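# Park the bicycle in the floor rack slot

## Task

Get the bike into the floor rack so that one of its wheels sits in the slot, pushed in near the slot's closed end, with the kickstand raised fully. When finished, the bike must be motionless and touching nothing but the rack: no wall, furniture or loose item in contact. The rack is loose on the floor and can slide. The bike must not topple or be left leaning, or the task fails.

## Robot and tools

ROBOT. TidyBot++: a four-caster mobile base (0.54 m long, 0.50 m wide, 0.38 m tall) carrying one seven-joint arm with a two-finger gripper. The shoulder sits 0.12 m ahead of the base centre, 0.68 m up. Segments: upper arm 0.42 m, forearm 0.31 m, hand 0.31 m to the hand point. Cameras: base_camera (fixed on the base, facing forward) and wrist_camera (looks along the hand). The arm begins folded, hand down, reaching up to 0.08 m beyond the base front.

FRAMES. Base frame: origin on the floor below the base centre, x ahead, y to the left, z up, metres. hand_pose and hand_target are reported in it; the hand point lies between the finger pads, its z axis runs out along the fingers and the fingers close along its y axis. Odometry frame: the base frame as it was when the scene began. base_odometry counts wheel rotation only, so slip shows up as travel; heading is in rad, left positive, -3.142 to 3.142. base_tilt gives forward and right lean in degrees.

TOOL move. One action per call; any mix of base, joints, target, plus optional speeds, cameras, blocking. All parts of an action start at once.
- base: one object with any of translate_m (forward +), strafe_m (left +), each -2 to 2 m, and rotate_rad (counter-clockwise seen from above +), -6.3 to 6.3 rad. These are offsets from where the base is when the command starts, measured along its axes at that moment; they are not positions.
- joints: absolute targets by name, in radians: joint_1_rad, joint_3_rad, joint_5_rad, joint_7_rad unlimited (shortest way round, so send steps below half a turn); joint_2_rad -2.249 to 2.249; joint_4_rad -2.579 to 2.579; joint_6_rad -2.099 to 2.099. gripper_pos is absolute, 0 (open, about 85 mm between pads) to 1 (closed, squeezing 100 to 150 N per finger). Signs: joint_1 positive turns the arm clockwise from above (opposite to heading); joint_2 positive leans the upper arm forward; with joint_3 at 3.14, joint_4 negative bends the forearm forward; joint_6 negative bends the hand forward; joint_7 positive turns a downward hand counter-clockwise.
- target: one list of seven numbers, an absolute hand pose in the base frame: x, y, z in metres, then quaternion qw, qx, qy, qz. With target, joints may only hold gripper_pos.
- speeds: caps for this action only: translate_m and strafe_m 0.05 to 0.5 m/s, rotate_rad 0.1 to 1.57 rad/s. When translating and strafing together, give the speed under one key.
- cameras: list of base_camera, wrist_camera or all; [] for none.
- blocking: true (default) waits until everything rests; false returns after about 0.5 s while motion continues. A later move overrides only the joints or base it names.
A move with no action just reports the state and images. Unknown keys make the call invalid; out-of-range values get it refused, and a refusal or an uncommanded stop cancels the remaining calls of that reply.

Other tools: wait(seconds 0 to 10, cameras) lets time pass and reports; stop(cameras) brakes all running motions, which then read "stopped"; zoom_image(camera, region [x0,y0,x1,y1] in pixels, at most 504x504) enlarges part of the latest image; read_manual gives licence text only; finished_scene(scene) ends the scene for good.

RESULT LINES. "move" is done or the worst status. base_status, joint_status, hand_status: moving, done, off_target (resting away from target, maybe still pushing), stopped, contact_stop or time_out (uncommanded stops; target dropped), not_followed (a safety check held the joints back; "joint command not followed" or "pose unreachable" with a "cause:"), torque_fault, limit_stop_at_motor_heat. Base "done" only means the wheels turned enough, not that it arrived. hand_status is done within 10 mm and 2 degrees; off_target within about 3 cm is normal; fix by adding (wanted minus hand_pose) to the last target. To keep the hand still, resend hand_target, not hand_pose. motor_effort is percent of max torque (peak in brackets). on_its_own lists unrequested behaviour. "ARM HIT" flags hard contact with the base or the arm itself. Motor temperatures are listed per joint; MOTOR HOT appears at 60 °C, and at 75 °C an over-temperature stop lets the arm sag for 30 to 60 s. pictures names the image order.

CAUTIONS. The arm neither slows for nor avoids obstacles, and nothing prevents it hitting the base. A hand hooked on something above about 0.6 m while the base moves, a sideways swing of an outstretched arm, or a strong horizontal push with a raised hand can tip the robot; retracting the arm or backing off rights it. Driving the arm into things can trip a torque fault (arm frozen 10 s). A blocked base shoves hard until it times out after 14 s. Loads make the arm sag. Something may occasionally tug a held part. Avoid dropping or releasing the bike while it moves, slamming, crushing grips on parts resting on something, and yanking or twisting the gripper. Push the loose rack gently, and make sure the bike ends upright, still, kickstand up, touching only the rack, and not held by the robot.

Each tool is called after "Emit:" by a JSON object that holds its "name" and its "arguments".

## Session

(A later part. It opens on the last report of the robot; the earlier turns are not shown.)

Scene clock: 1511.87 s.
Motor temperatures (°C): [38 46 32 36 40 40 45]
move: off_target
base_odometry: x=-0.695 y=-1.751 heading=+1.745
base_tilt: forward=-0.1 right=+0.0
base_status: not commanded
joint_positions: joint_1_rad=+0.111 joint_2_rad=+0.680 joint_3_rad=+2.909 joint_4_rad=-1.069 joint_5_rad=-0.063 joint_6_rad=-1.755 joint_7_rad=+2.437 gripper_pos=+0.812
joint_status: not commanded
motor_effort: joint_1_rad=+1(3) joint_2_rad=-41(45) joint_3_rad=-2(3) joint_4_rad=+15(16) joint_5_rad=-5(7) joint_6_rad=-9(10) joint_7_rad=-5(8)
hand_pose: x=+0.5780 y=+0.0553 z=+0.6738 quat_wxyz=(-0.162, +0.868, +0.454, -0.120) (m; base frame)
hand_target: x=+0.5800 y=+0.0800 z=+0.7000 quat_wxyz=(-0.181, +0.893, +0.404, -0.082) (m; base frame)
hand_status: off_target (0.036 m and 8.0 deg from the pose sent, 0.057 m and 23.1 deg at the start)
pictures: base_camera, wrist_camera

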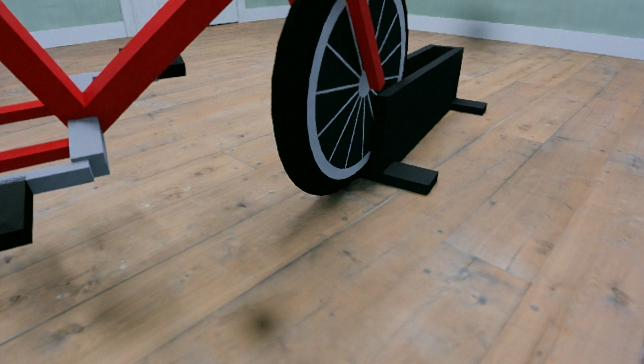

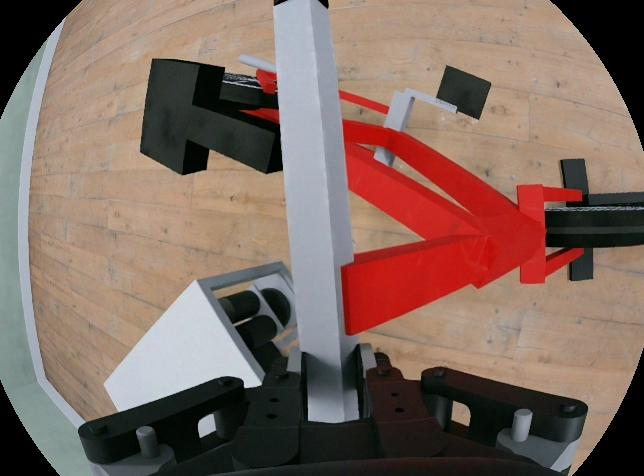

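Emit:
{"name": "move", "arguments": {"target": [0.575, 0.09, 0.70, -0.1898, 0.9362, 0.2896, -0.0587]}}

Emit:
{"name": "move", "arguments": {"target": [0.57, 0.095, 0.70, -0.195, 0.9656, 0.1682, -0.034]}}

Scene clock: 1519.73 s.
Motor temperatures (°C): [38 46 32 36 40 40 45]
move: off_target
base_odometry: x=-0.695 y=-1.752 heading=+1.745
base_tilt: forward=+0.0 right=+0.1
base_status: not commanded
joint_positions: joint_1_rad=+0.133 joint_2_rad=+0.551 joint_3_rad=+2.932 joint_4_rad=-1.187 joint_5_rad=-0.177 joint_6_rad=-1.633 joint_7_rad=+2.211 gripper_pos=+0.999
joint_status: not commanded
on_its_own: gripper_pos moved +0.186 to your old target +1.000
motor_effort: joint_1_rad=+0(6) joint_2_rad=-33(41) joint_3_rad=-2(6) joint_4_rad=+14(15) joint_5_rad=-2(9) joint_6_rad=-2(11) joint_7_rad=+0(8)
hand_pose: x=+0.5741 y=+0.0756 z=+0.7014 quat_wxyz=(-0.168, +0.926, +0.332, -0.063) (m; base frame)
hand_target: x=+0.5750 y=+0.0900 z=+0.7000 quat_wxyz=(-0.190, +0.936, +0.290, -0.059) (m; base frame)
hand_status: off_target (0.014 m and 5.6 deg from the pose sent, 0.044 m and 21.8 deg at the start)
pictures: base_camera, wrist_camera

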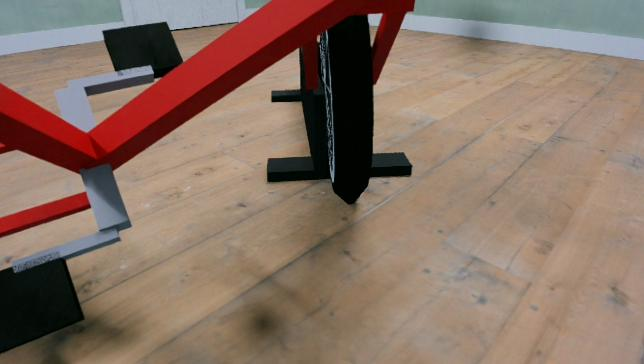

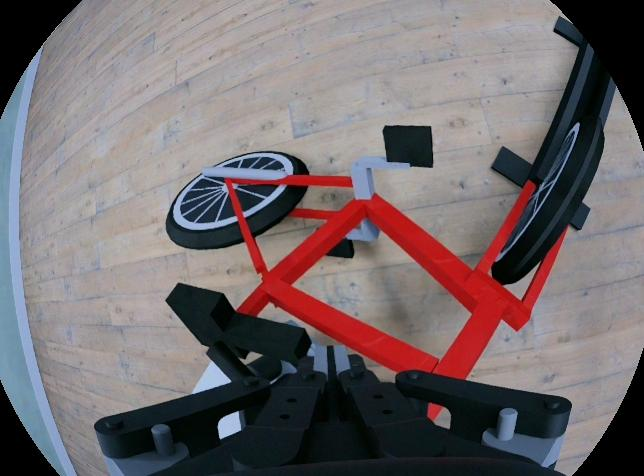

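Scene clock: 1521.03 s.
Motor temperatures (°C): [38 46 32 36 40 40 45]
move: off_target
base_odometry: x=-0.695 y=-1.752 heading=+1.745
base_tilt: forward=+0.0 right=-0.1
base_status: not commanded
joint_positions: joint_1_rad=+0.133 joint_2_rad=+0.488 joint_3_rad=+2.966 joint_4_rad=-1.313 joint_5_rad=-0.237 joint_6_rad=-1.554 joint_7_rad=+2.036 gripper_pos=+0.999
joint_status: not commanded
motor_effort: joint_1_rad=-1(1) joint_2_rad=-30(33) joint_3_rad=+0(2) joint_4_rad=+14(14) joint_5_rad=-2(3) joint_6_rad=-2(3) joint_7_rad=+0(0)
hand_pose: x=+0.5551 y=+0.0834 z=+0.6959 quat_wxyz=(-0.177, +0.955, +0.227, -0.066) (m; base frame)
hand_target: x=+0.5700 y=+0.0950 z=+0.7000 quat_wxyz=(-0.195, +0.966, +0.168, -0.034) (m; base frame)
hand_status: off_target (0.019 m and 8.0 deg from the pose sent, 0.020 m and 19.9 deg at the start)
pictures: base_camera, wrist_camera

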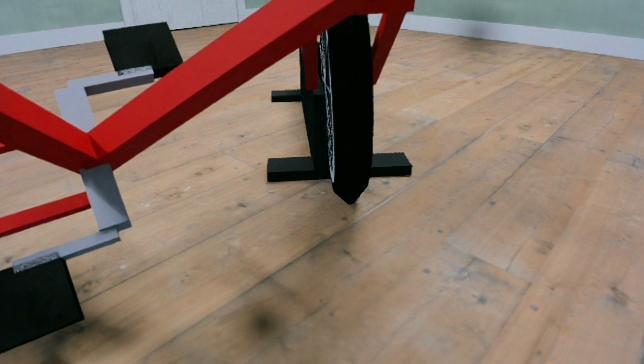

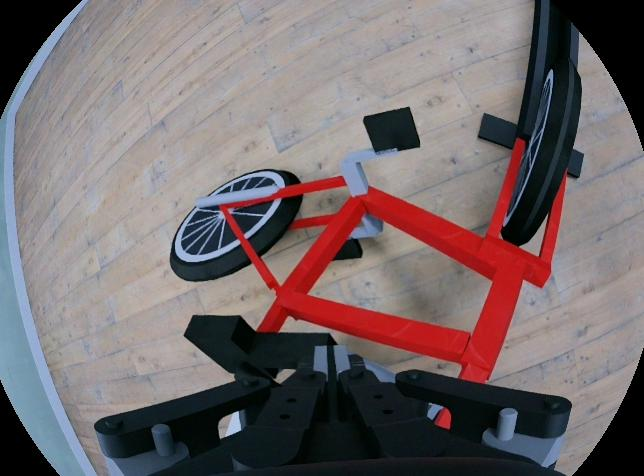

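Emit:
{"name": "move", "arguments": {"target": [0.50, 0.03, 0.84, 0.0, 1.0, 0.0, 0.0]}}

Scene clock: 1559.83 s.
Motor temperatures (°C): [38 45 32 36 40 40 45]
move: off_target
base_odometry: x=-0.695 y=-1.752 heading=+1.745
base_tilt: forward=+0.0 right=+0.0
base_status: not commanded
joint_positions: joint_1_rad=-0.068 joint_2_rad=+0.177 joint_3_rad=+3.126 joint_4_rad=-1.239 joint_5_rad=-0.068 joint_6_rad=-1.679 joint_7_rad=+1.576 gripper_pos=+0.999
joint_status: not commanded
motor_effort: joint_1_rad=-1(2) joint_2_rad=-22(32) joint_3_rad=+1(2) joint_4_rad=+16(16) joint_5_rad=-1(3) joint_6_rad=+1(3) joint_7_rad=+0(0)
hand_pose: x=+0.5147 y=+0.0551 z=+0.8346 quat_wxyz=(-0.036, +0.998, +0.048, +0.022) (m; base frame)
hand_target: x=+0.5000 y=+0.0300 z=+0.8400 quat_wxyz=(+0.000, +1.000, +0.000, +0.000) (m; base frame)
hand_status: off_target (0.030 m and 7.4 deg from the pose sent, 0.163 m and 34.4 deg at the start)
pictures: base_camera, wrist_camera

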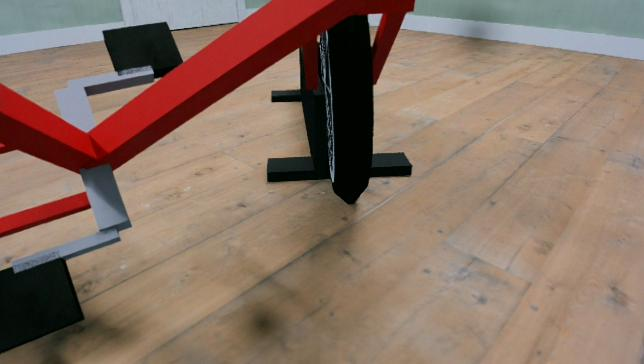

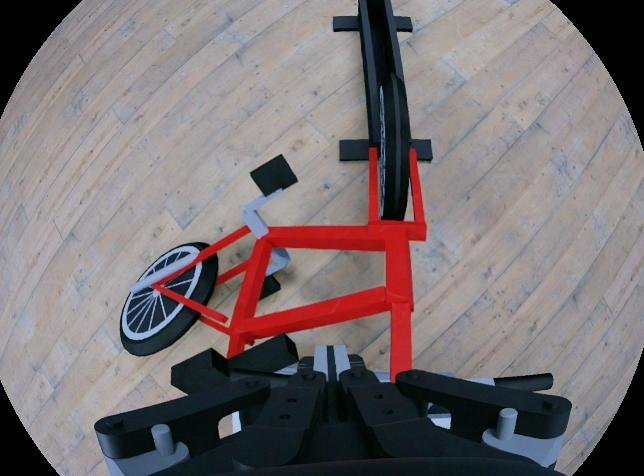

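Emit:
{"name": "move", "arguments": {"base": {"translate_m": -0.22}, "speeds": {"translate_m": 0.2}}}

Emit:
{"name": "move", "arguments": {"joints": {"gripper_pos": 0}, "target": [0.60, -0.09, 0.72, 0.192, 0.6805, 0.6805, 0.192]}}

Scene clock: 1578.30 s.
Motor temperatures (°C): [38 44 32 36 40 40 45]
move: done
base_odometry: x=-0.657 y=-1.968 heading=+1.745
base_tilt: forward=-0.1 right=+0.0
base_status: done
joint_positions: joint_1_rad=-0.071 joint_2_rad=+0.177 joint_3_rad=+3.130 joint_4_rad=-1.239 joint_5_rad=-0.063 joint_6_rad=-1.680 joint_7_rad=+1.574 gripper_pos=+0.999
joint_status: not commanded
motor_effort: joint_1_rad=-1(2) joint_2_rad=-22(26) joint_3_rad=+2(2) joint_4_rad=+16(16) joint_5_rad=-1(1) joint_6_rad=+1(2) joint_7_rad=+0(0)
hand_pose: x=+0.5146 y=+0.0535 z=+0.8342 quat_wxyz=(-0.033, +0.998, +0.047, +0.021) (m; base frame)
hand_target: x=+0.5000 y=+0.0300 z=+0.8400 quat_wxyz=(+0.000, +1.000, +0.000, +0.000) (m; base frame)
hand_status: not commanded
pictures: base_camera, wrist_camera

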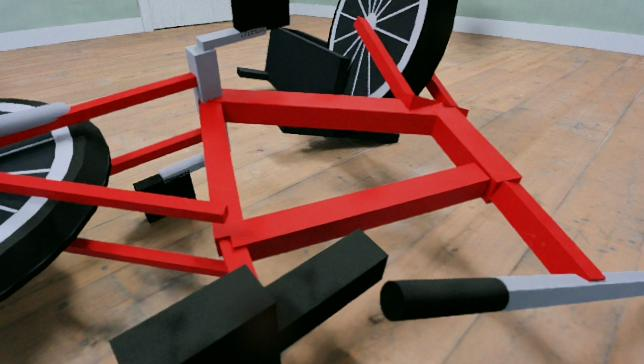

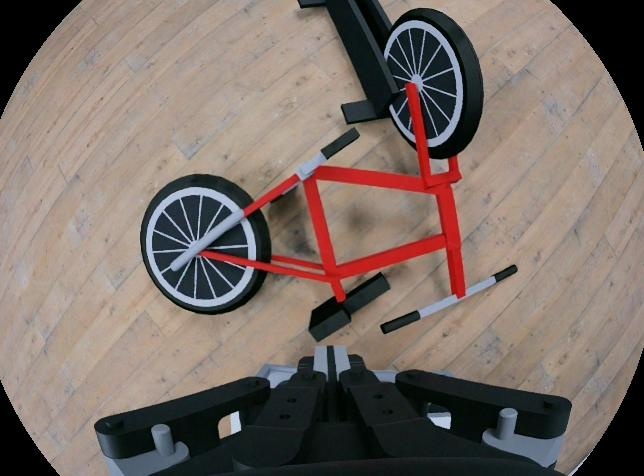

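Scene clock: 1581.07 s.
Motor temperatures (°C): [38 44 32 36 40 40 45]
move: off_target
base_odometry: x=-0.657 y=-1.968 heading=+1.745
base_tilt: forward=+0.0 right=+0.0
base_status: not commanded
joint_positions: joint_1_rad=+0.320 joint_2_rad=+0.117 joint_3_rad=+3.106 joint_4_rad=-1.827 joint_5_rad=-0.155 joint_6_rad=-0.751 joint_7_rad=+3.475 gripper_pos=+0.000
joint_status: all done
motor_effort: joint_1_rad=-1(2) joint_2_rad=-21(23) joint_3_rad=+2(2) joint_4_rad=+15(17) joint_5_rad=-1(1) joint_6_rad=+3(5) joint_7_rad=+0(0)
hand_pose: x=+0.5863 y=-0.1012 z=+0.7071 quat_wxyz=(+0.166, +0.702, +0.674, +0.160) (m; base frame)
hand_target: x=+0.6000 y=-0.0900 z=+0.7200 quat_wxyz=(+0.192, +0.681, +0.681, +0.192) (m; base frame)
hand_status: off_target (0.022 m and 5.4 deg from the pose sent, 0.202 m and 89.7 deg at the start)
pictures: base_camera, wrist_camera

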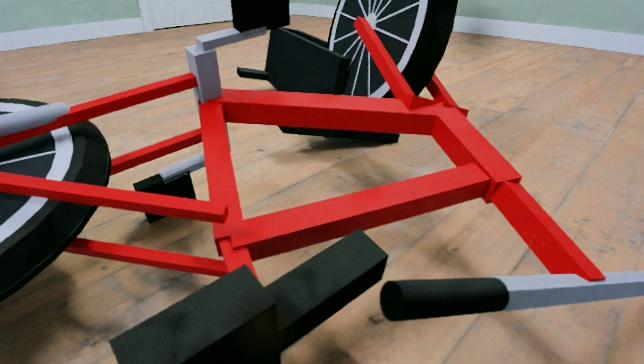

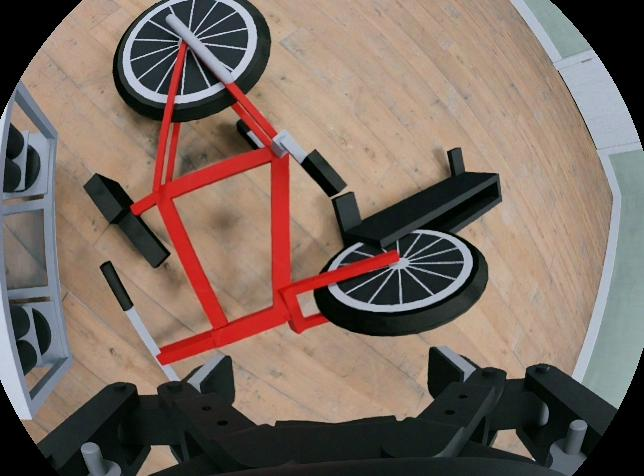

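Emit:
{"name": "move", "arguments": {"base": {"translate_m": -0.15}, "target": [0.50, 0.03, 0.80, 0.0, 1.0, 0.0, 0.0], "cameras": []}}

Emit:
{"name": "move", "arguments": {"base": {"translate_m": 0.04, "strafe_m": -0.57}, "cameras": []}}

Emit:
{"name": "move", "arguments": {"base": {"rotate_rad": 0.26}}}

Scene clock: 1636.53 s.
Motor temperatures (°C): [38 42 32 36 40 40 45]
move: off_target
base_odometry: x=-0.631 y=-2.116 heading=+1.744
base_tilt: forward=+0.0 right=+0.0
base_status: done
joint_positions: joint_1_rad=-0.066 joint_2_rad=+0.147 joint_3_rad=+3.123 joint_4_rad=-1.385 joint_5_rad=-0.067 joint_6_rad=-1.541 joint_7_rad=+1.576 gripper_pos=+0.000
joint_status: not commanded
motor_effort: joint_1_rad=-1(2) joint_2_rad=-21(23) joint_3_rad=+1(2) joint_4_rad=+15(18) joint_5_rad=+0(2) joint_6_rad=+1(4) joint_7_rad=+0(0)
hand_pose: x=+0.5126 y=+0.0554 z=+0.8004 quat_wxyz=(-0.036, +0.998, +0.045, +0.033) (m; base frame)
hand_target: x=+0.5000 y=+0.0300 z=+0.8000 quat_wxyz=(+0.000, +1.000, +0.000, +0.000) (m; base frame)
hand_status: off_target (0.028 m and 7.6 deg from the pose sent, 0.182 m and 90.8 deg at the start)
pictures: none
No camera images: "cameras" was empty.

Scene clock: 1639.00 s.
Motor temperatures (°C): [38 42 32 36 40 40 45]
move: done
base_odometry: x=-0.076 y=-1.978 heading=+1.744
base_tilt: forward=+0.0 right=+0.0
base_status: done
joint_positions: joint_1_rad=-0.071 joint_2_rad=+0.149 joint_3_rad=+3.131 joint_4_rad=-1.385 joint_5_rad=-0.060 joint_6_rad=-1.544 joint_7_rad=+1.573 gripper_pos=+0.000
joint_status: not commanded
motor_effort: joint_1_rad=-1(3) joint_2_rad=-21(21) joint_3_rad=+1(3) joint_4_rad=+15(17) joint_5_rad=+0(1) joint_6_rad=+1(2) joint_7_rad=+0(0)
hand_pose: x=+0.5126 y=+0.0520 z=+0.7995 quat_wxyz=(-0.032, +0.998, +0.042, +0.031) (m; base frame)
hand_target: x=+0.5000 y=+0.0300 z=+0.8000 quat_wxyz=(+0.000, +1.000, +0.000, +0.000) (m; base frame)
hand_status: not commanded
pictures: none
No camera images: "cameras" was empty.

Scene clock: 1640.13 s.
Motor temperatures (°C): [38 42 32 36 40 40 45]
move: done
base_odometry: x=-0.076 y=-1.978 heading=+2.004
base_tilt: forward=-0.1 right=+0.0
base_status: done
joint_positions: joint_1_rad=-0.079 joint_2_rad=+0.150 joint_3_rad=+3.134 joint_4_rad=-1.385 joint_5_rad=-0.057 joint_6_rad=-1.544 joint_7_rad=+1.573 gripper_pos=+0.000
joint_status: not commanded
motor_effort: joint_1_rad=-1(3) joint_2_rad=-21(22) joint_3_rad=+1(4) joint_4_rad=+16(16) joint_5_rad=+0(1) joint_6_rad=+1(2) joint_7_rad=+0(0)
hand_pose: x=+0.5124 y=+0.0533 z=+0.7992 quat_wxyz=(-0.031, +0.998, +0.045, +0.030) (m; base frame)
hand_target: x=+0.5000 y=+0.0300 z=+0.8000 quat_wxyz=(+0.000, +1.000, +0.000, +0.000) (m; base frame)
hand_status: not commanded
pictures: base_camera, wrist_camera

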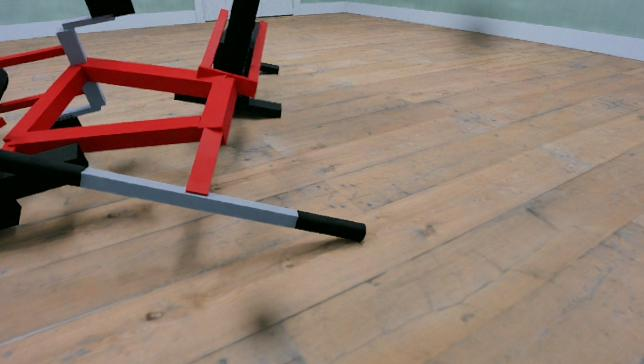

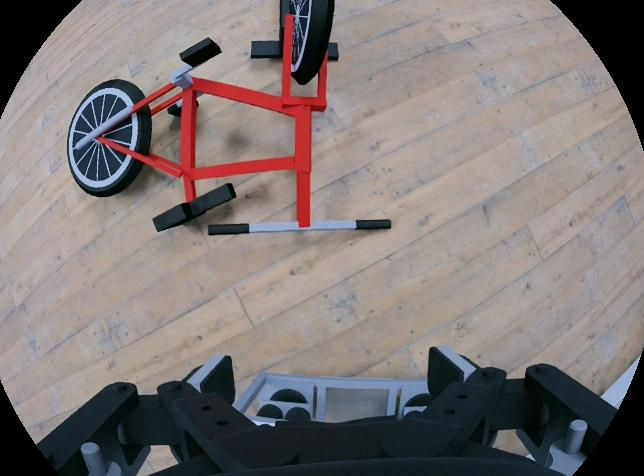

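Emit:
{"name": "wait", "arguments": {"seconds": 0}}

Scene clock: 1669.77 s.
Motor temperatures (°C): [38 42 32 36 40 40 45]
base_odometry: x=-0.076 y=-1.978 heading=+2.004
base_tilt: forward=+0.0 right=+0.0
base_status: done
joint_positions: joint_1_rad=-0.079 joint_2_rad=+0.150 joint_3_rad=+3.134 joint_4_rad=-1.385 joint_5_rad=-0.057 joint_6_rad=-1.544 joint_7_rad=+1.573 gripper_pos=+0.000
joint_status: not commanded
motor_effort: joint_1_rad=-1(3) joint_2_rad=-21(22) joint_3_rad=+1(4) joint_4_rad=+16(16) joint_5_rad=+0(1) joint_6_rad=+1(2) joint_7_rad=+0(0)
hand_pose: x=+0.5123 y=+0.0533 z=+0.7992 quat_wxyz=(-0.031, +0.998, +0.045, +0.030) (m; base frame)
hand_target: x=+0.5000 y=+0.0300 z=+0.8000 quat_wxyz=(+0.000, +1.000, +0.000, +0.000) (m; base frame)
hand_status: not commanded
pictures: base_camera, wrist_camera

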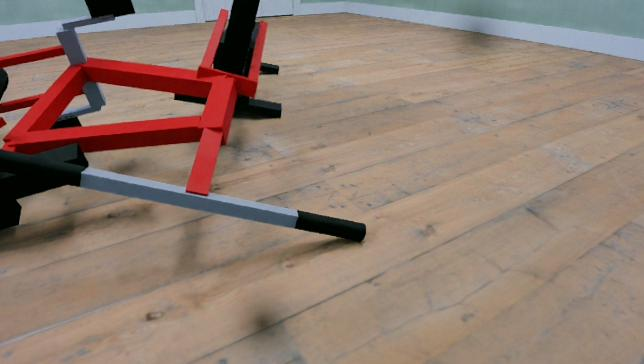

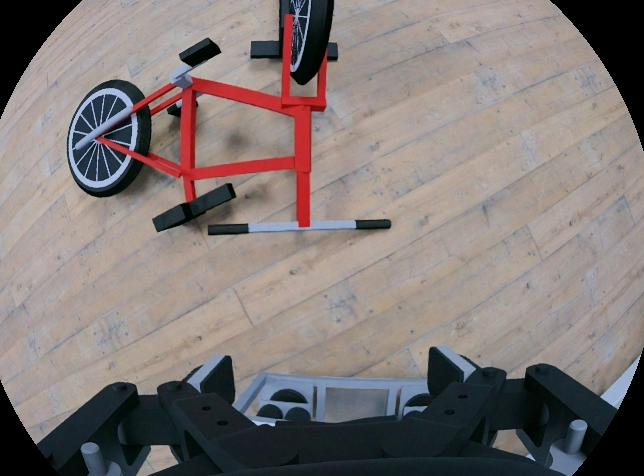

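Emit:
{"name": "move", "arguments": {"base": {"rotate_rad": 0.2}, "cameras": []}}

Emit:
{"name": "move", "arguments": {"base": {"translate_m": -0.08, "strafe_m": -0.087}, "target": [0.6, 0.04, 0.4, 0.0, 0.7317, 0.6816, 0.0]}}

Scene clock: 1697.70 s.
Motor temperatures (°C): [38 41 32 36 40 40 45]
move: done
base_odometry: x=-0.076 y=-1.978 heading=+2.204
base_tilt: forward=-0.1 right=+0.0
base_status: done
joint_positions: joint_1_rad=-0.080 joint_2_rad=+0.150 joint_3_rad=+3.136 joint_4_rad=-1.385 joint_5_rad=-0.056 joint_6_rad=-1.544 joint_7_rad=+1.573 gripper_pos=+0.000
joint_status: not commanded
motor_effort: joint_1_rad=-1(3) joint_2_rad=-21(22) joint_3_rad=+1(4) joint_4_rad=+15(16) joint_5_rad=+0(1) joint_6_rad=+0(2) joint_7_rad=+0(0)
hand_pose: x=+0.5124 y=+0.0524 z=+0.7991 quat_wxyz=(-0.030, +0.998, +0.044, +0.030) (m; base frame)
hand_target: x=+0.5000 y=+0.0300 z=+0.8000 quat_wxyz=(+0.000, +1.000, +0.000, +0.000) (m; base frame)
hand_status: not commanded
pictures: none
No camera images: "cameras" was empty.

Scene clock: 1700.70 s.
Motor temperatures (°C): [38 41 32 36 40 40 45]
move: time_out
base_odometry: x=+0.014 y=-1.989 heading=+2.211
base_tilt: forward=-0.1 right=+0.1
base_status: translate_m time_out (by the wheels' count: -0.062 of -0.080); strafe_m time_out (by the wheels' count: -0.067 of -0.087)
joint_positions: joint_1_rad=+0.119 joint_2_rad=+0.843 joint_3_rad=+2.832 joint_4_rad=-1.696 joint_5_rad=+0.348 joint_6_rad=-0.712 joint_7_rad=+2.562 gripper_pos=+0.000
joint_status: not commanded
motor_effort: joint_1_rad=-1(8) joint_2_rad=-34(41) joint_3_rad=-3(4) joint_4_rad=+7(21) joint_5_rad=+0(1) joint_6_rad=+0(7) joint_7_rad=+0(0)
hand_pose: x=+0.5898 y=+0.0382 z=+0.4056 quat_wxyz=(-0.017, +0.777, +0.629, -0.021) (m; base frame)
hand_target: x=+0.6000 y=+0.0400 z=+0.4000 quat_wxyz=(+0.000, +0.732, +0.682, +0.000) (m; base frame)
hand_status: off_target (0.012 m and 8.5 deg from the pose sent, 0.409 m and 81.0 deg at the start)
pictures: base_camera, wrist_camera

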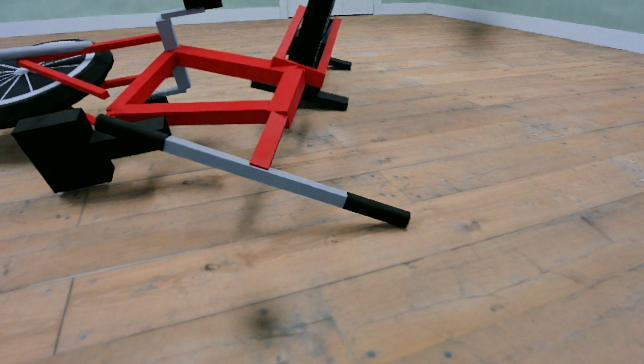

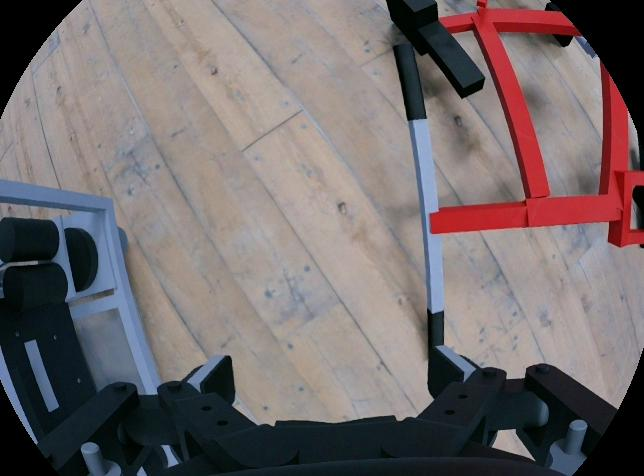

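Emit:
{"name": "move", "arguments": {"base": {"translate_m": 0.03}, "target": [0.62, 0.06, 0.28, 0.2653, 0.734, 0.4581, 0.4252]}}

Scene clock: 1721.57 s.
Motor temperatures (°C): [38 41 32 36 40 40 45]
move: off_target
base_odometry: x=-0.003 y=-1.964 heading=+2.211
base_tilt: forward=+0.0 right=+0.1
base_status: done
joint_positions: joint_1_rad=-0.625 joint_2_rad=+1.596 joint_3_rad=+3.487 joint_4_rad=-2.196 joint_5_rad=-0.249 joint_6_rad=+1.429 joint_7_rad=+2.116 gripper_pos=+0.000
joint_status: not commanded
motor_effort: joint_1_rad=-1(3) joint_2_rad=-29(37) joint_3_rad=+7(8) joint_4_rad=-6(9) joint_5_rad=-3(4) joint_6_rad=+5(7) joint_7_rad=+0(0)
hand_pose: x=+0.6118 y=+0.0734 z=+0.2539 quat_wxyz=(+0.246, +0.735, +0.495, +0.392) (m; base frame)
hand_target: x=+0.6200 y=+0.0600 z=+0.2800 quat_wxyz=(+0.265, +0.734, +0.458, +0.425) (m; base frame)
hand_status: off_target (0.030 m and 6.0 deg from the pose sent, 0.131 m and 64.6 deg at the start)
pictures: base_camera, wrist_camera

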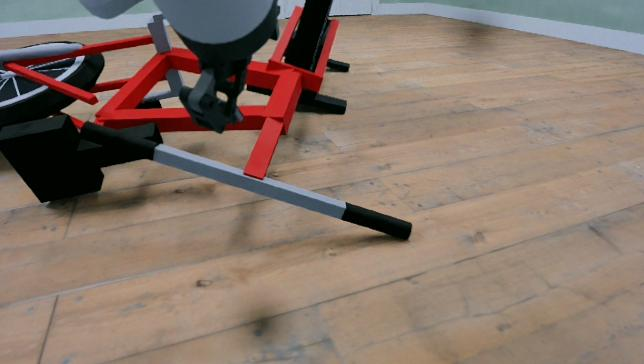

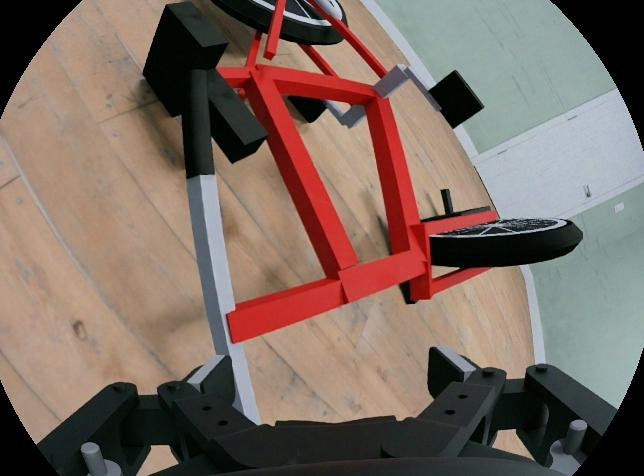

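Emit:
{"name": "move", "arguments": {"target": [0.65, 0.055, 0.17, 0.2653, 0.734, 0.4581, 0.4252]}}

Scene clock: 1727.90 s.
Motor temperatures (°C): [38 41 32 36 40 40 45]
move: off_target
base_odometry: x=-0.003 y=-1.964 heading=+2.211
base_tilt: forward=-0.1 right=+0.1
base_status: not commanded
joint_positions: joint_1_rad=-0.624 joint_2_rad=+1.811 joint_3_rad=+3.488 joint_4_rad=-1.905 joint_5_rad=-0.306 joint_6_rad=+1.431 joint_7_rad=+2.115 gripper_pos=+0.000
joint_status: not commanded
motor_effort: joint_1_rad=+0(1) joint_2_rad=-30(31) joint_3_rad=+8(9) joint_4_rad=-6(8) joint_5_rad=-3(4) joint_6_rad=+7(8) joint_7_rad=+0(0)
hand_pose: x=+0.6405 y=+0.0870 z=+0.1732 quat_wxyz=(+0.243, +0.710, +0.499, +0.434) (m; base frame)
hand_target: x=+0.6500 y=+0.0550 z=+0.1700 quat_wxyz=(+0.265, +0.734, +0.458, +0.425) (m; base frame)
hand_status: off_target (0.033 m and 6.1 deg from the pose sent, 0.094 m and 6.0 deg at the start)
pictures: base_camera, wrist_camera

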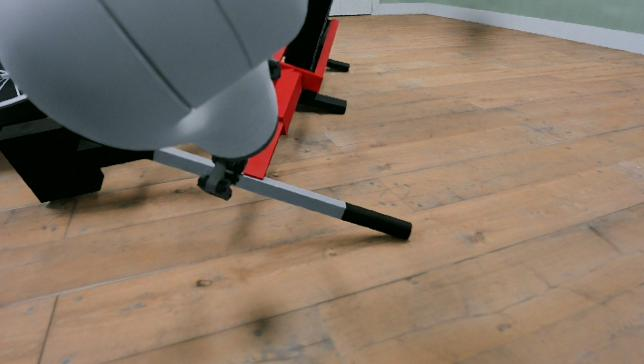

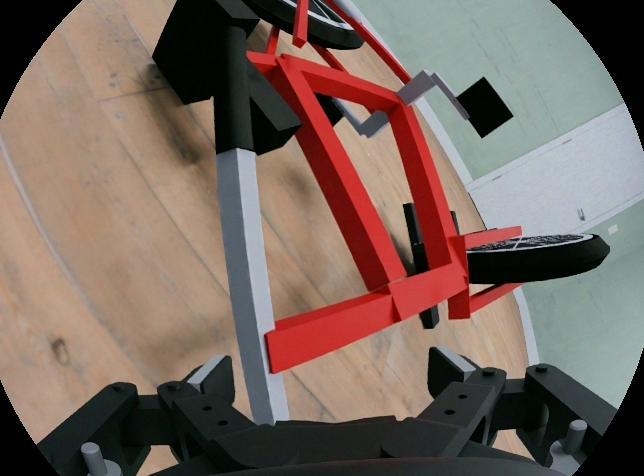

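Emit:
{"name": "move", "arguments": {"target": [0.665, 0.025, 0.125, 0.2907, 0.7046, 0.502, 0.4081]}}

Scene clock: 1735.83 s.
Motor temperatures (°C): [38 41 32 36 40 40 45]
move: off_target
base_odometry: x=-0.003 y=-1.964 heading=+2.211
base_tilt: forward=-0.1 right=+0.1
base_status: not commanded
joint_positions: joint_1_rad=-0.533 joint_2_rad=+1.912 joint_3_rad=+3.514 joint_4_rad=-1.751 joint_5_rad=-0.307 joint_6_rad=+1.410 joint_7_rad=+2.141 gripper_pos=+0.000
joint_status: not commanded
motor_effort: joint_1_rad=-1(2) joint_2_rad=-30(31) joint_3_rad=+8(9) joint_4_rad=-5(6) joint_5_rad=-4(4) joint_6_rad=+7(8) joint_7_rad=+0(0)
hand_pose: x=+0.6595 y=+0.0454 z=+0.1333 quat_wxyz=(+0.261, +0.709, +0.488, +0.436) (m; base frame)
hand_target: x=+0.6650 y=+0.0250 z=+0.1250 quat_wxyz=(+0.291, +0.705, +0.502, +0.408) (m; base frame)
hand_status: off_target (0.023 m and 4.9 deg from the pose sent, 0.082 m and 6.3 deg at the start)
pictures: base_camera, wrist_camera

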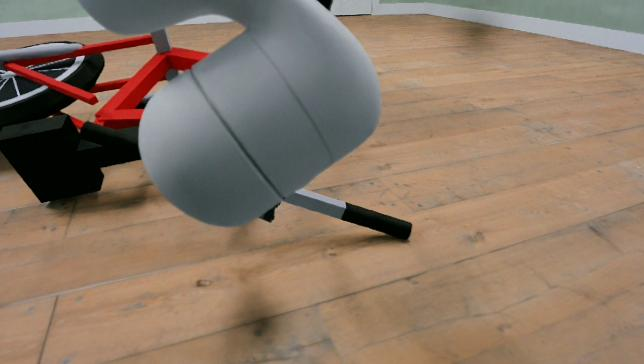

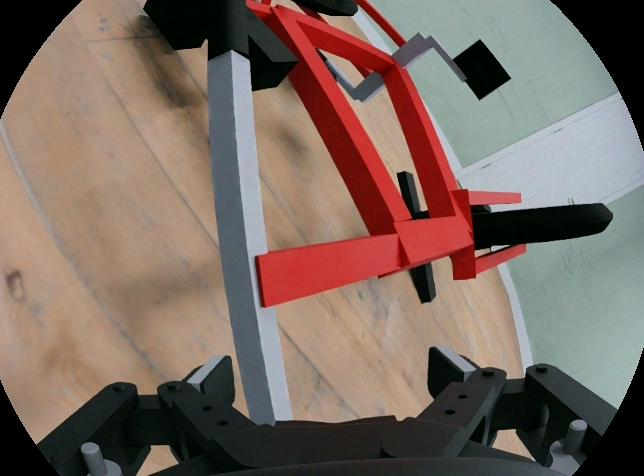

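Emit:
{"name": "move", "arguments": {"target": [0.655, 0.037, 0.10, 0.3205, 0.665, 0.5534, 0.3852]}}

Scene clock: 1749.30 s.
Motor temperatures (°C): [38 41 32 36 40 40 45]
move: off_target
base_odometry: x=-0.003 y=-1.964 heading=+2.211
base_tilt: forward=-0.1 right=+0.0
base_status: not commanded
joint_positions: joint_1_rad=-0.634 joint_2_rad=+1.991 joint_3_rad=+3.550 joint_4_rad=-1.690 joint_5_rad=-0.367 joint_6_rad=+1.356 joint_7_rad=+2.201 gripper_pos=+0.000
joint_status: not commanded
motor_effort: joint_1_rad=-1(2) joint_2_rad=-28(30) joint_3_rad=+9(10) joint_4_rad=-6(7) joint_5_rad=-4(4) joint_6_rad=+7(8) joint_7_rad=+0(1)
hand_pose: x=+0.6469 y=+0.0612 z=+0.1034 quat_wxyz=(+0.279, +0.673, +0.545, +0.415) (m; base frame)
hand_target: x=+0.6550 y=+0.0370 z=+0.1000 quat_wxyz=(+0.321, +0.665, +0.554, +0.385) (m; base frame)
hand_status: off_target (0.026 m and 6.0 deg from the pose sent, 0.035 m and 12.7 deg at the start)
pictures: base_camera, wrist_camera

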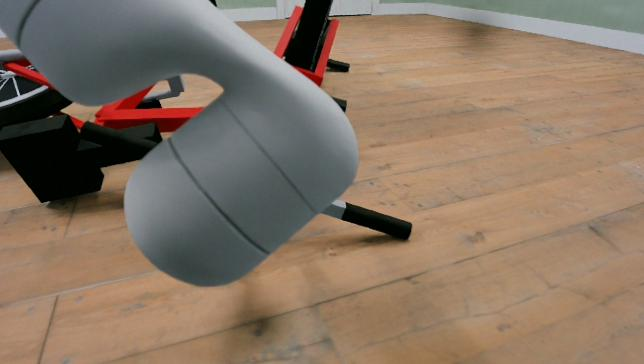

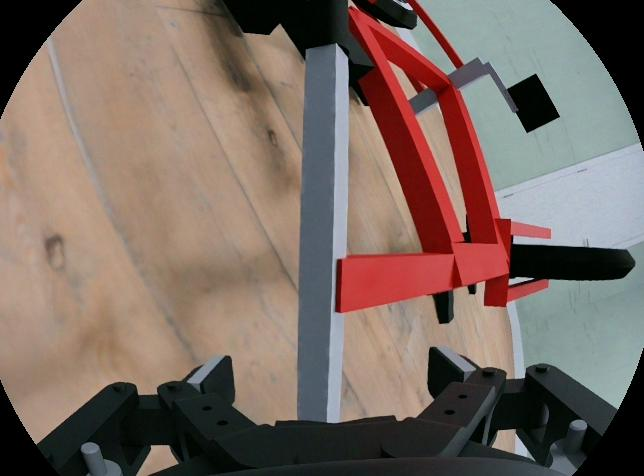

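Emit:
{"name": "move", "arguments": {"target": [0.66, 0.04, 0.084, 0.3694, 0.6391, 0.523, 0.4255]}}

Scene clock: 1763.57 s.
Motor temperatures (°C): [38 41 32 36 40 40 45]
move: off_target
base_odometry: x=-0.003 y=-1.964 heading=+2.211
base_tilt: forward=+0.0 right=+0.0
base_status: not commanded
joint_positions: joint_1_rad=-0.707 joint_2_rad=+2.127 joint_3_rad=+3.550 joint_4_rad=-1.518 joint_5_rad=-0.601 joint_6_rad=+1.355 joint_7_rad=+2.242 gripper_pos=+0.000
joint_status: not commanded
motor_effort: joint_1_rad=-1(1) joint_2_rad=-27(29) joint_3_rad=+8(10) joint_4_rad=-6(7) joint_5_rad=-4(5) joint_6_rad=+7(8) joint_7_rad=+0(1)
hand_pose: x=+0.6526 y=+0.0565 z=+0.0841 quat_wxyz=(+0.332, +0.648, +0.518, +0.448) (m; base frame)
hand_target: x=+0.6600 y=+0.0400 z=+0.0840 quat_wxyz=(+0.369, +0.639, +0.523, +0.426) (m; base frame)
hand_status: off_target (0.018 m and 5.1 deg from the pose sent, 0.032 m and 11.4 deg at the start)
pictures: base_camera, wrist_camera

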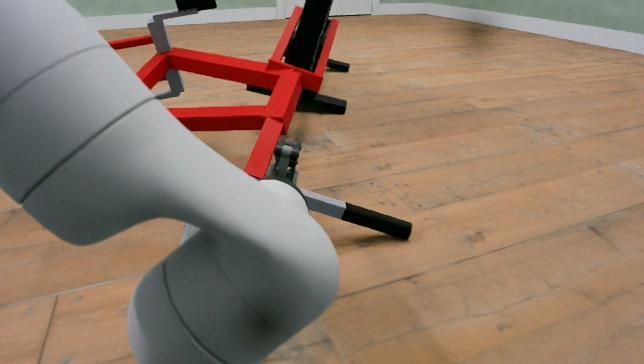

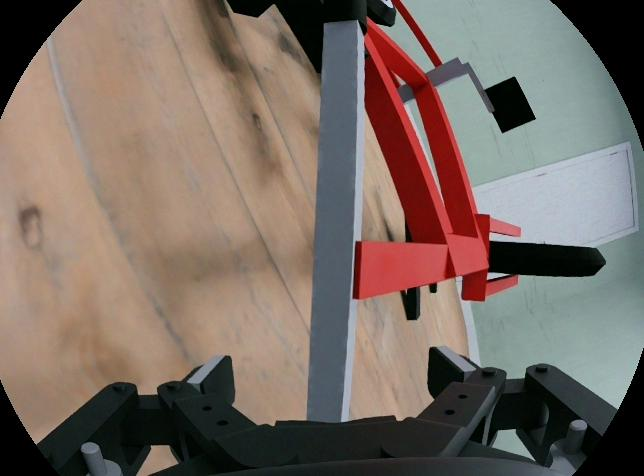

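Emit:
{"name": "move", "arguments": {"base": {"translate_m": 0.035}, "speeds": {"translate_m": 0.05}, "target": [0.66, 0.04, 0.071, 0.3694, 0.6391, 0.523, 0.4255]}}

Scene clock: 1769.50 s.
Motor temperatures (°C): [38 41 32 36 40 40 45]
move: off_target
base_odometry: x=-0.024 y=-1.936 heading=+2.210
base_tilt: forward=+0.0 right=+0.0
base_status: done
joint_positions: joint_1_rad=-0.703 joint_2_rad=+2.147 joint_3_rad=+3.550 joint_4_rad=-1.464 joint_5_rad=-0.608 joint_6_rad=+1.355 joint_7_rad=+2.272 gripper_pos=+0.000
joint_status: not commanded
motor_effort: joint_1_rad=-1(2) joint_2_rad=-27(28) joint_3_rad=+9(9) joint_4_rad=-5(7) joint_5_rad=-4(5) joint_6_rad=+7(8) joint_7_rad=+0(1)
hand_pose: x=+0.6588 y=+0.0654 z=+0.0779 quat_wxyz=(+0.333, +0.639, +0.521, +0.458) (m; base frame)
hand_target: x=+0.6600 y=+0.0400 z=+0.0710 quat_wxyz=(+0.369, +0.639, +0.523, +0.426) (m; base frame)
hand_status: off_target (0.026 m and 5.6 deg from the pose sent, 0.022 m and 5.1 deg at the start)
pictures: base_camera, wrist_camera

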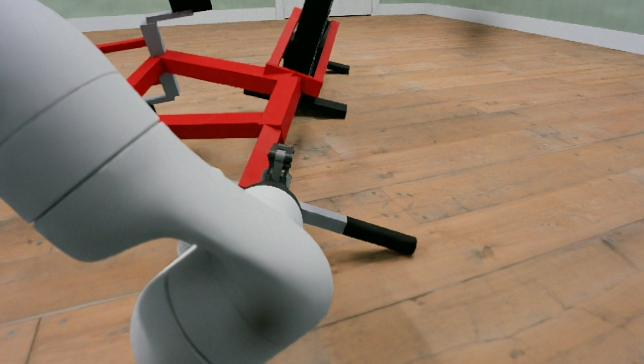

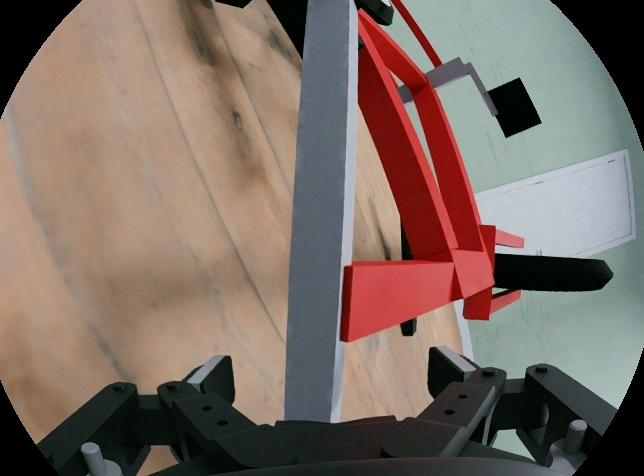

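Emit:
{"name": "zoom_image", "arguments": {"camera": "base_camera", "region": [200, 100, 360, 260]}}

Scaled by 3.150.

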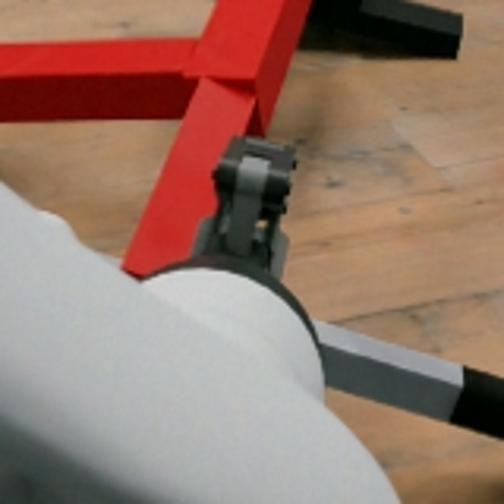

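Emit:
{"name": "move", "arguments": {"target": [0.66, 0.035, 0.060, 0.3694, 0.6391, 0.523, 0.4255], "joints": {"gripper_pos": 0.5}, "cameras": ["wrist_camera"]}}

Scene clock: 1784.80 s.
Motor temperatures (°C): [38 40 32 36 40 40 45]
move: off_target
base_odometry: x=-0.024 y=-1.936 heading=+2.210
base_tilt: forward=+0.0 right=+0.0
base_status: not commanded
joint_positions: joint_1_rad=-0.681 joint_2_rad=+2.166 joint_3_rad=+3.550 joint_4_rad=-1.423 joint_5_rad=-0.608 joint_6_rad=+1.355 joint_7_rad=+2.295 gripper_pos=+0.500
joint_status: all done
motor_effort: joint_1_rad=-1(1) joint_2_rad=-27(28) joint_3_rad=+8(9) joint_4_rad=-4(6) joint_5_rad=-4(4) joint_6_rad=+8(8) joint_7_rad=+0(1)
hand_pose: x=+0.6619 y=+0.0610 z=+0.0704 quat_wxyz=(+0.337, +0.636, +0.520, +0.460) (m; base frame)
hand_target: x=+0.6600 y=+0.0350 z=+0.0600 quat_wxyz=(+0.369, +0.639, +0.523, +0.426) (m; base frame)
hand_status: off_target (0.028 m and 5.5 deg from the pose sent, 0.035 m and 5.6 deg at the start)
pictures: wrist_camera

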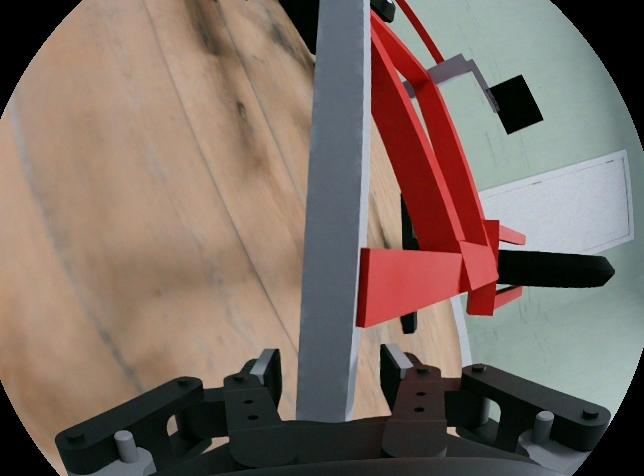

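Emit:
{"name": "move", "arguments": {"base": {"translate_m": 0.012}, "speeds": {"translate_m": 0.05}, "cameras": []}}

Emit:
{"name": "move", "arguments": {"joints": {"gripper_pos": 0.72}, "cameras": ["wrist_camera"]}}

Scene clock: 1792.83 s.
Motor temperatures (°C): [38 40 32 36 40 40 45]
move: done
base_odometry: x=-0.031 y=-1.926 heading=+2.210
base_tilt: forward=+0.0 right=+0.0
base_status: done
joint_positions: joint_1_rad=-0.680 joint_2_rad=+2.170 joint_3_rad=+3.550 joint_4_rad=-1.422 joint_5_rad=-0.608 joint_6_rad=+1.355 joint_7_rad=+2.295 gripper_pos=+0.500
joint_status: not commanded
motor_effort: joint_1_rad=-1(2) joint_2_rad=-27(28) joint_3_rad=+9(10) joint_4_rad=-5(6) joint_5_rad=-4(4) joint_6_rad=+7(8) joint_7_rad=+0(0)
hand_pose: x=+0.6603 y=+0.0589 z=+0.0686 quat_wxyz=(+0.337, +0.637, +0.521, +0.459) (m; base frame)
hand_target: x=+0.6600 y=+0.0350 z=+0.0600 quat_wxyz=(+0.369, +0.639, +0.523, +0.426) (m; base frame)
hand_status: not commanded
pictures: none
No camera images: "cameras" was empty.

Scene clock: 1793.63 s.
Motor temperatures (°C): [38 40 32 36 40 40 45]
move: done
base_odometry: x=-0.031 y=-1.926 heading=+2.210
base_tilt: forward=+0.0 right=+0.1
base_status: not commanded
joint_positions: joint_1_rad=-0.679 joint_2_rad=+2.175 joint_3_rad=+3.548 joint_4_rad=-1.420 joint_5_rad=-0.611 joint_6_rad=+1.351 joint_7_rad=+2.295 gripper_pos=+0.720
joint_status: all done
motor_effort: joint_1_rad=+1(3) joint_2_rad=-27(30) joint_3_rad=+10(13) joint_4_rad=-6(7) joint_5_rad=-5(9) joint_6_rad=+8(9) joint_7_rad=+0(0)
hand_pose: x=+0.6580 y=+0.0565 z=+0.0656 quat_wxyz=(+0.337, +0.639, +0.520, +0.456) (m; base frame)
hand_target: x=+0.6600 y=+0.0350 z=+0.0600 quat_wxyz=(+0.369, +0.639, +0.523, +0.426) (m; base frame)
hand_status: not commanded
pictures: wrist_camera

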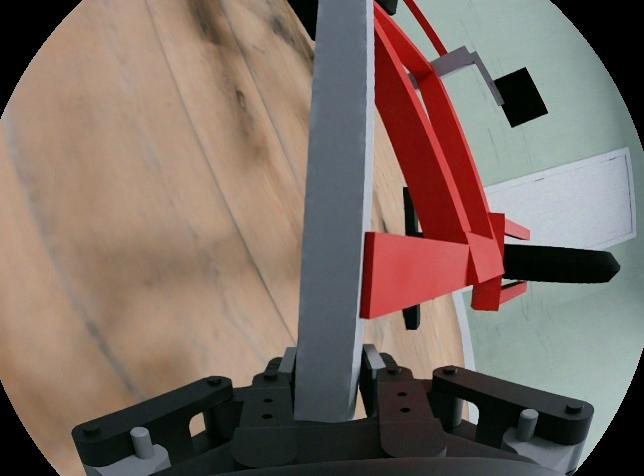

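Emit:
{"name": "move", "arguments": {"joints": {"gripper_pos": 1.0}, "cameras": ["wrist_camera"]}}

Scene clock: 1798.03 s.
Motor temperatures (°C): [38 40 32 36 40 40 45]
move: off_target
base_odometry: x=-0.031 y=-1.926 heading=+2.210
base_tilt: forward=+0.0 right=+0.1
base_status: not commanded
joint_positions: joint_1_rad=-0.679 joint_2_rad=+2.176 joint_3_rad=+3.540 joint_4_rad=-1.413 joint_5_rad=-0.620 joint_6_rad=+1.349 joint_7_rad=+2.295 gripper_pos=+0.776
joint_status: gripper_pos off_target (ended at +0.776, target +1.000)
motor_effort: joint_1_rad=+0(4) joint_2_rad=-27(29) joint_3_rad=+12(13) joint_4_rad=-7(9) joint_5_rad=-3(9) joint_6_rad=+5(9) joint_7_rad=+4(5)
hand_pose: x=+0.6573 y=+0.0564 z=+0.0642 quat_wxyz=(+0.337, +0.643, +0.514, +0.457) (m; base frame)
hand_target: x=+0.6600 y=+0.0350 z=+0.0600 quat_wxyz=(+0.369, +0.639, +0.523, +0.426) (m; base frame)
hand_status: not commanded
pictures: wrist_camera

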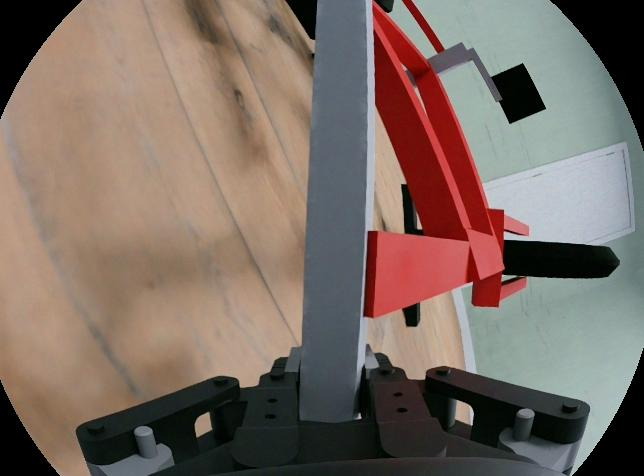

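Emit:
{"name": "move", "arguments": {"base": {"translate_m": 0.02}, "speeds": {"translate_m": 0.05}, "target": [0.66, 0.04, 0.15, 0.31, 0.695, 0.52, 0.389], "cameras": ["wrist_camera"]}}

Scene clock: 1808.10 s.
Motor temperatures (°C): [38 40 32 36 40 40 45]
move: off_target
base_odometry: x=-0.043 y=-1.910 heading=+2.210
base_tilt: forward=+0.0 right=+0.0
base_status: done
joint_positions: joint_1_rad=-0.651 joint_2_rad=+1.924 joint_3_rad=+3.509 joint_4_rad=-1.740 joint_5_rad=-0.425 joint_6_rad=+1.297 joint_7_rad=+2.253 gripper_pos=+0.776
joint_status: not commanded
motor_effort: joint_1_rad=+0(5) joint_2_rad=-35(35) joint_3_rad=+14(19) joint_4_rad=-13(14) joint_5_rad=-10(10) joint_6_rad=+13(14) joint_7_rad=+3(8)
hand_pose: x=+0.6474 y=+0.0601 z=+0.1194 quat_wxyz=(+0.302, +0.687, +0.532, +0.391) (m; base frame)
hand_target: x=+0.6600 y=+0.0400 z=+0.1500 quat_wxyz=(+0.310, +0.695, +0.520, +0.389) (m; base frame)
hand_status: off_target (0.039 m and 1.9 deg from the pose sent, 0.087 m and 10.3 deg at the start)
pictures: wrist_camera

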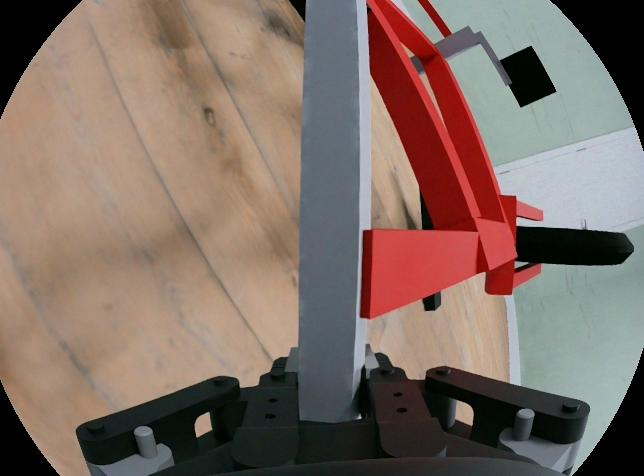

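Emit:
{"name": "move", "arguments": {"base": {"translate_m": 0.03}, "speeds": {"translate_m": 0.05}, "target": [0.665, 0.04, 0.26, 0.2442, 0.7409, 0.52, 0.3479], "cameras": ["wrist_camera"]}}

Scene clock: 1812.07 s.
Motor temperatures (°C): [38 40 32 36 40 40 45]
move: off_target
base_odometry: x=-0.061 y=-1.886 heading=+2.210
base_tilt: forward=+0.0 right=+0.1
base_status: done
joint_positions: joint_1_rad=-0.464 joint_2_rad=+1.512 joint_3_rad=+3.469 joint_4_rad=-2.046 joint_5_rad=-0.080 joint_6_rad=+1.226 joint_7_rad=+2.291 gripper_pos=+0.783
joint_status: not commanded
motor_effort: joint_1_rad=+6(6) joint_2_rad=-42(43) joint_3_rad=+11(18) joint_4_rad=-10(13) joint_5_rad=-10(12) joint_6_rad=+11(14) joint_7_rad=-5(5)
hand_pose: x=+0.6630 y=+0.0658 z=+0.2350 quat_wxyz=(+0.231, +0.732, +0.526, +0.366) (m; base frame)
hand_target: x=+0.6650 y=+0.0400 z=+0.2600 quat_wxyz=(+0.244, +0.741, +0.520, +0.348) (m; base frame)
hand_status: off_target (0.036 m and 2.9 deg from the pose sent, 0.143 m and 10.4 deg at the start)
pictures: wrist_camera

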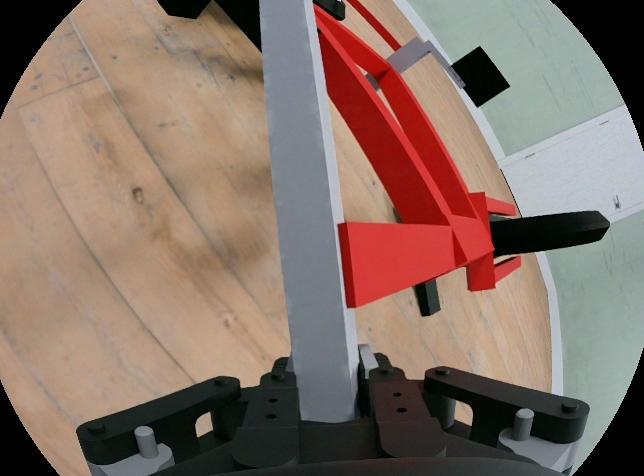

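Emit:
{"name": "move", "arguments": {"base": {"translate_m": 0.07, "strafe_m": 0.02}, "speeds": {"translate_m": 0.05}, "target": [0.67, 0.04, 0.41, 0.2019, 0.7257, 0.624, 0.188]}}

Scene clock: 1858.33 s.
Motor temperatures (°C): [38 41 32 36 40 40 45]
move: off_target
base_odometry: x=-0.119 y=-1.841 heading=+2.209
base_tilt: forward=+0.0 right=+0.0
base_status: done
joint_positions: joint_1_rad=-0.433 joint_2_rad=+0.892 joint_3_rad=+3.489 joint_4_rad=-2.046 joint_5_rad=+0.295 joint_6_rad=+0.377 joint_7_rad=+2.321 gripper_pos=+0.798
joint_status: not commanded
motor_effort: joint_1_rad=+2(6) joint_2_rad=-41(47) joint_3_rad=+11(12) joint_4_rad=-2(9) joint_5_rad=+1(9) joint_6_rad=+0(12) joint_7_rad=+3(8)
hand_pose: x=+0.6840 y=+0.0761 z=+0.3919 quat_wxyz=(+0.185, +0.745, +0.596, +0.234) (m; base frame)
hand_target: x=+0.6700 y=+0.0400 z=+0.4100 quat_wxyz=(+0.203, +0.729, +0.626, +0.189) (m; base frame)
hand_status: off_target (0.043 m and 6.9 deg from the pose sent, 0.177 m and 23.6 deg at the start)
pictures: base_camera, wrist_camera

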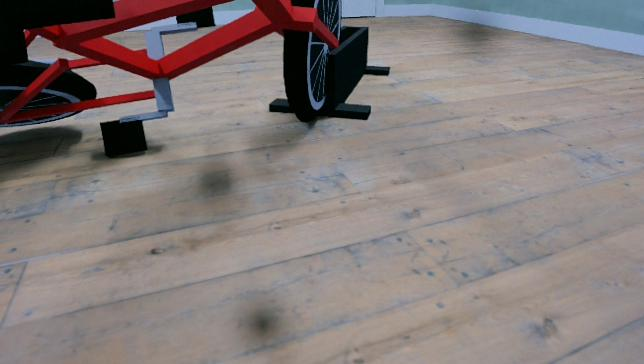

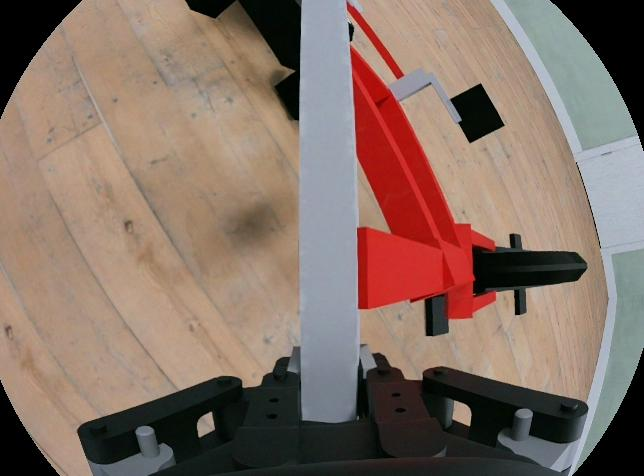

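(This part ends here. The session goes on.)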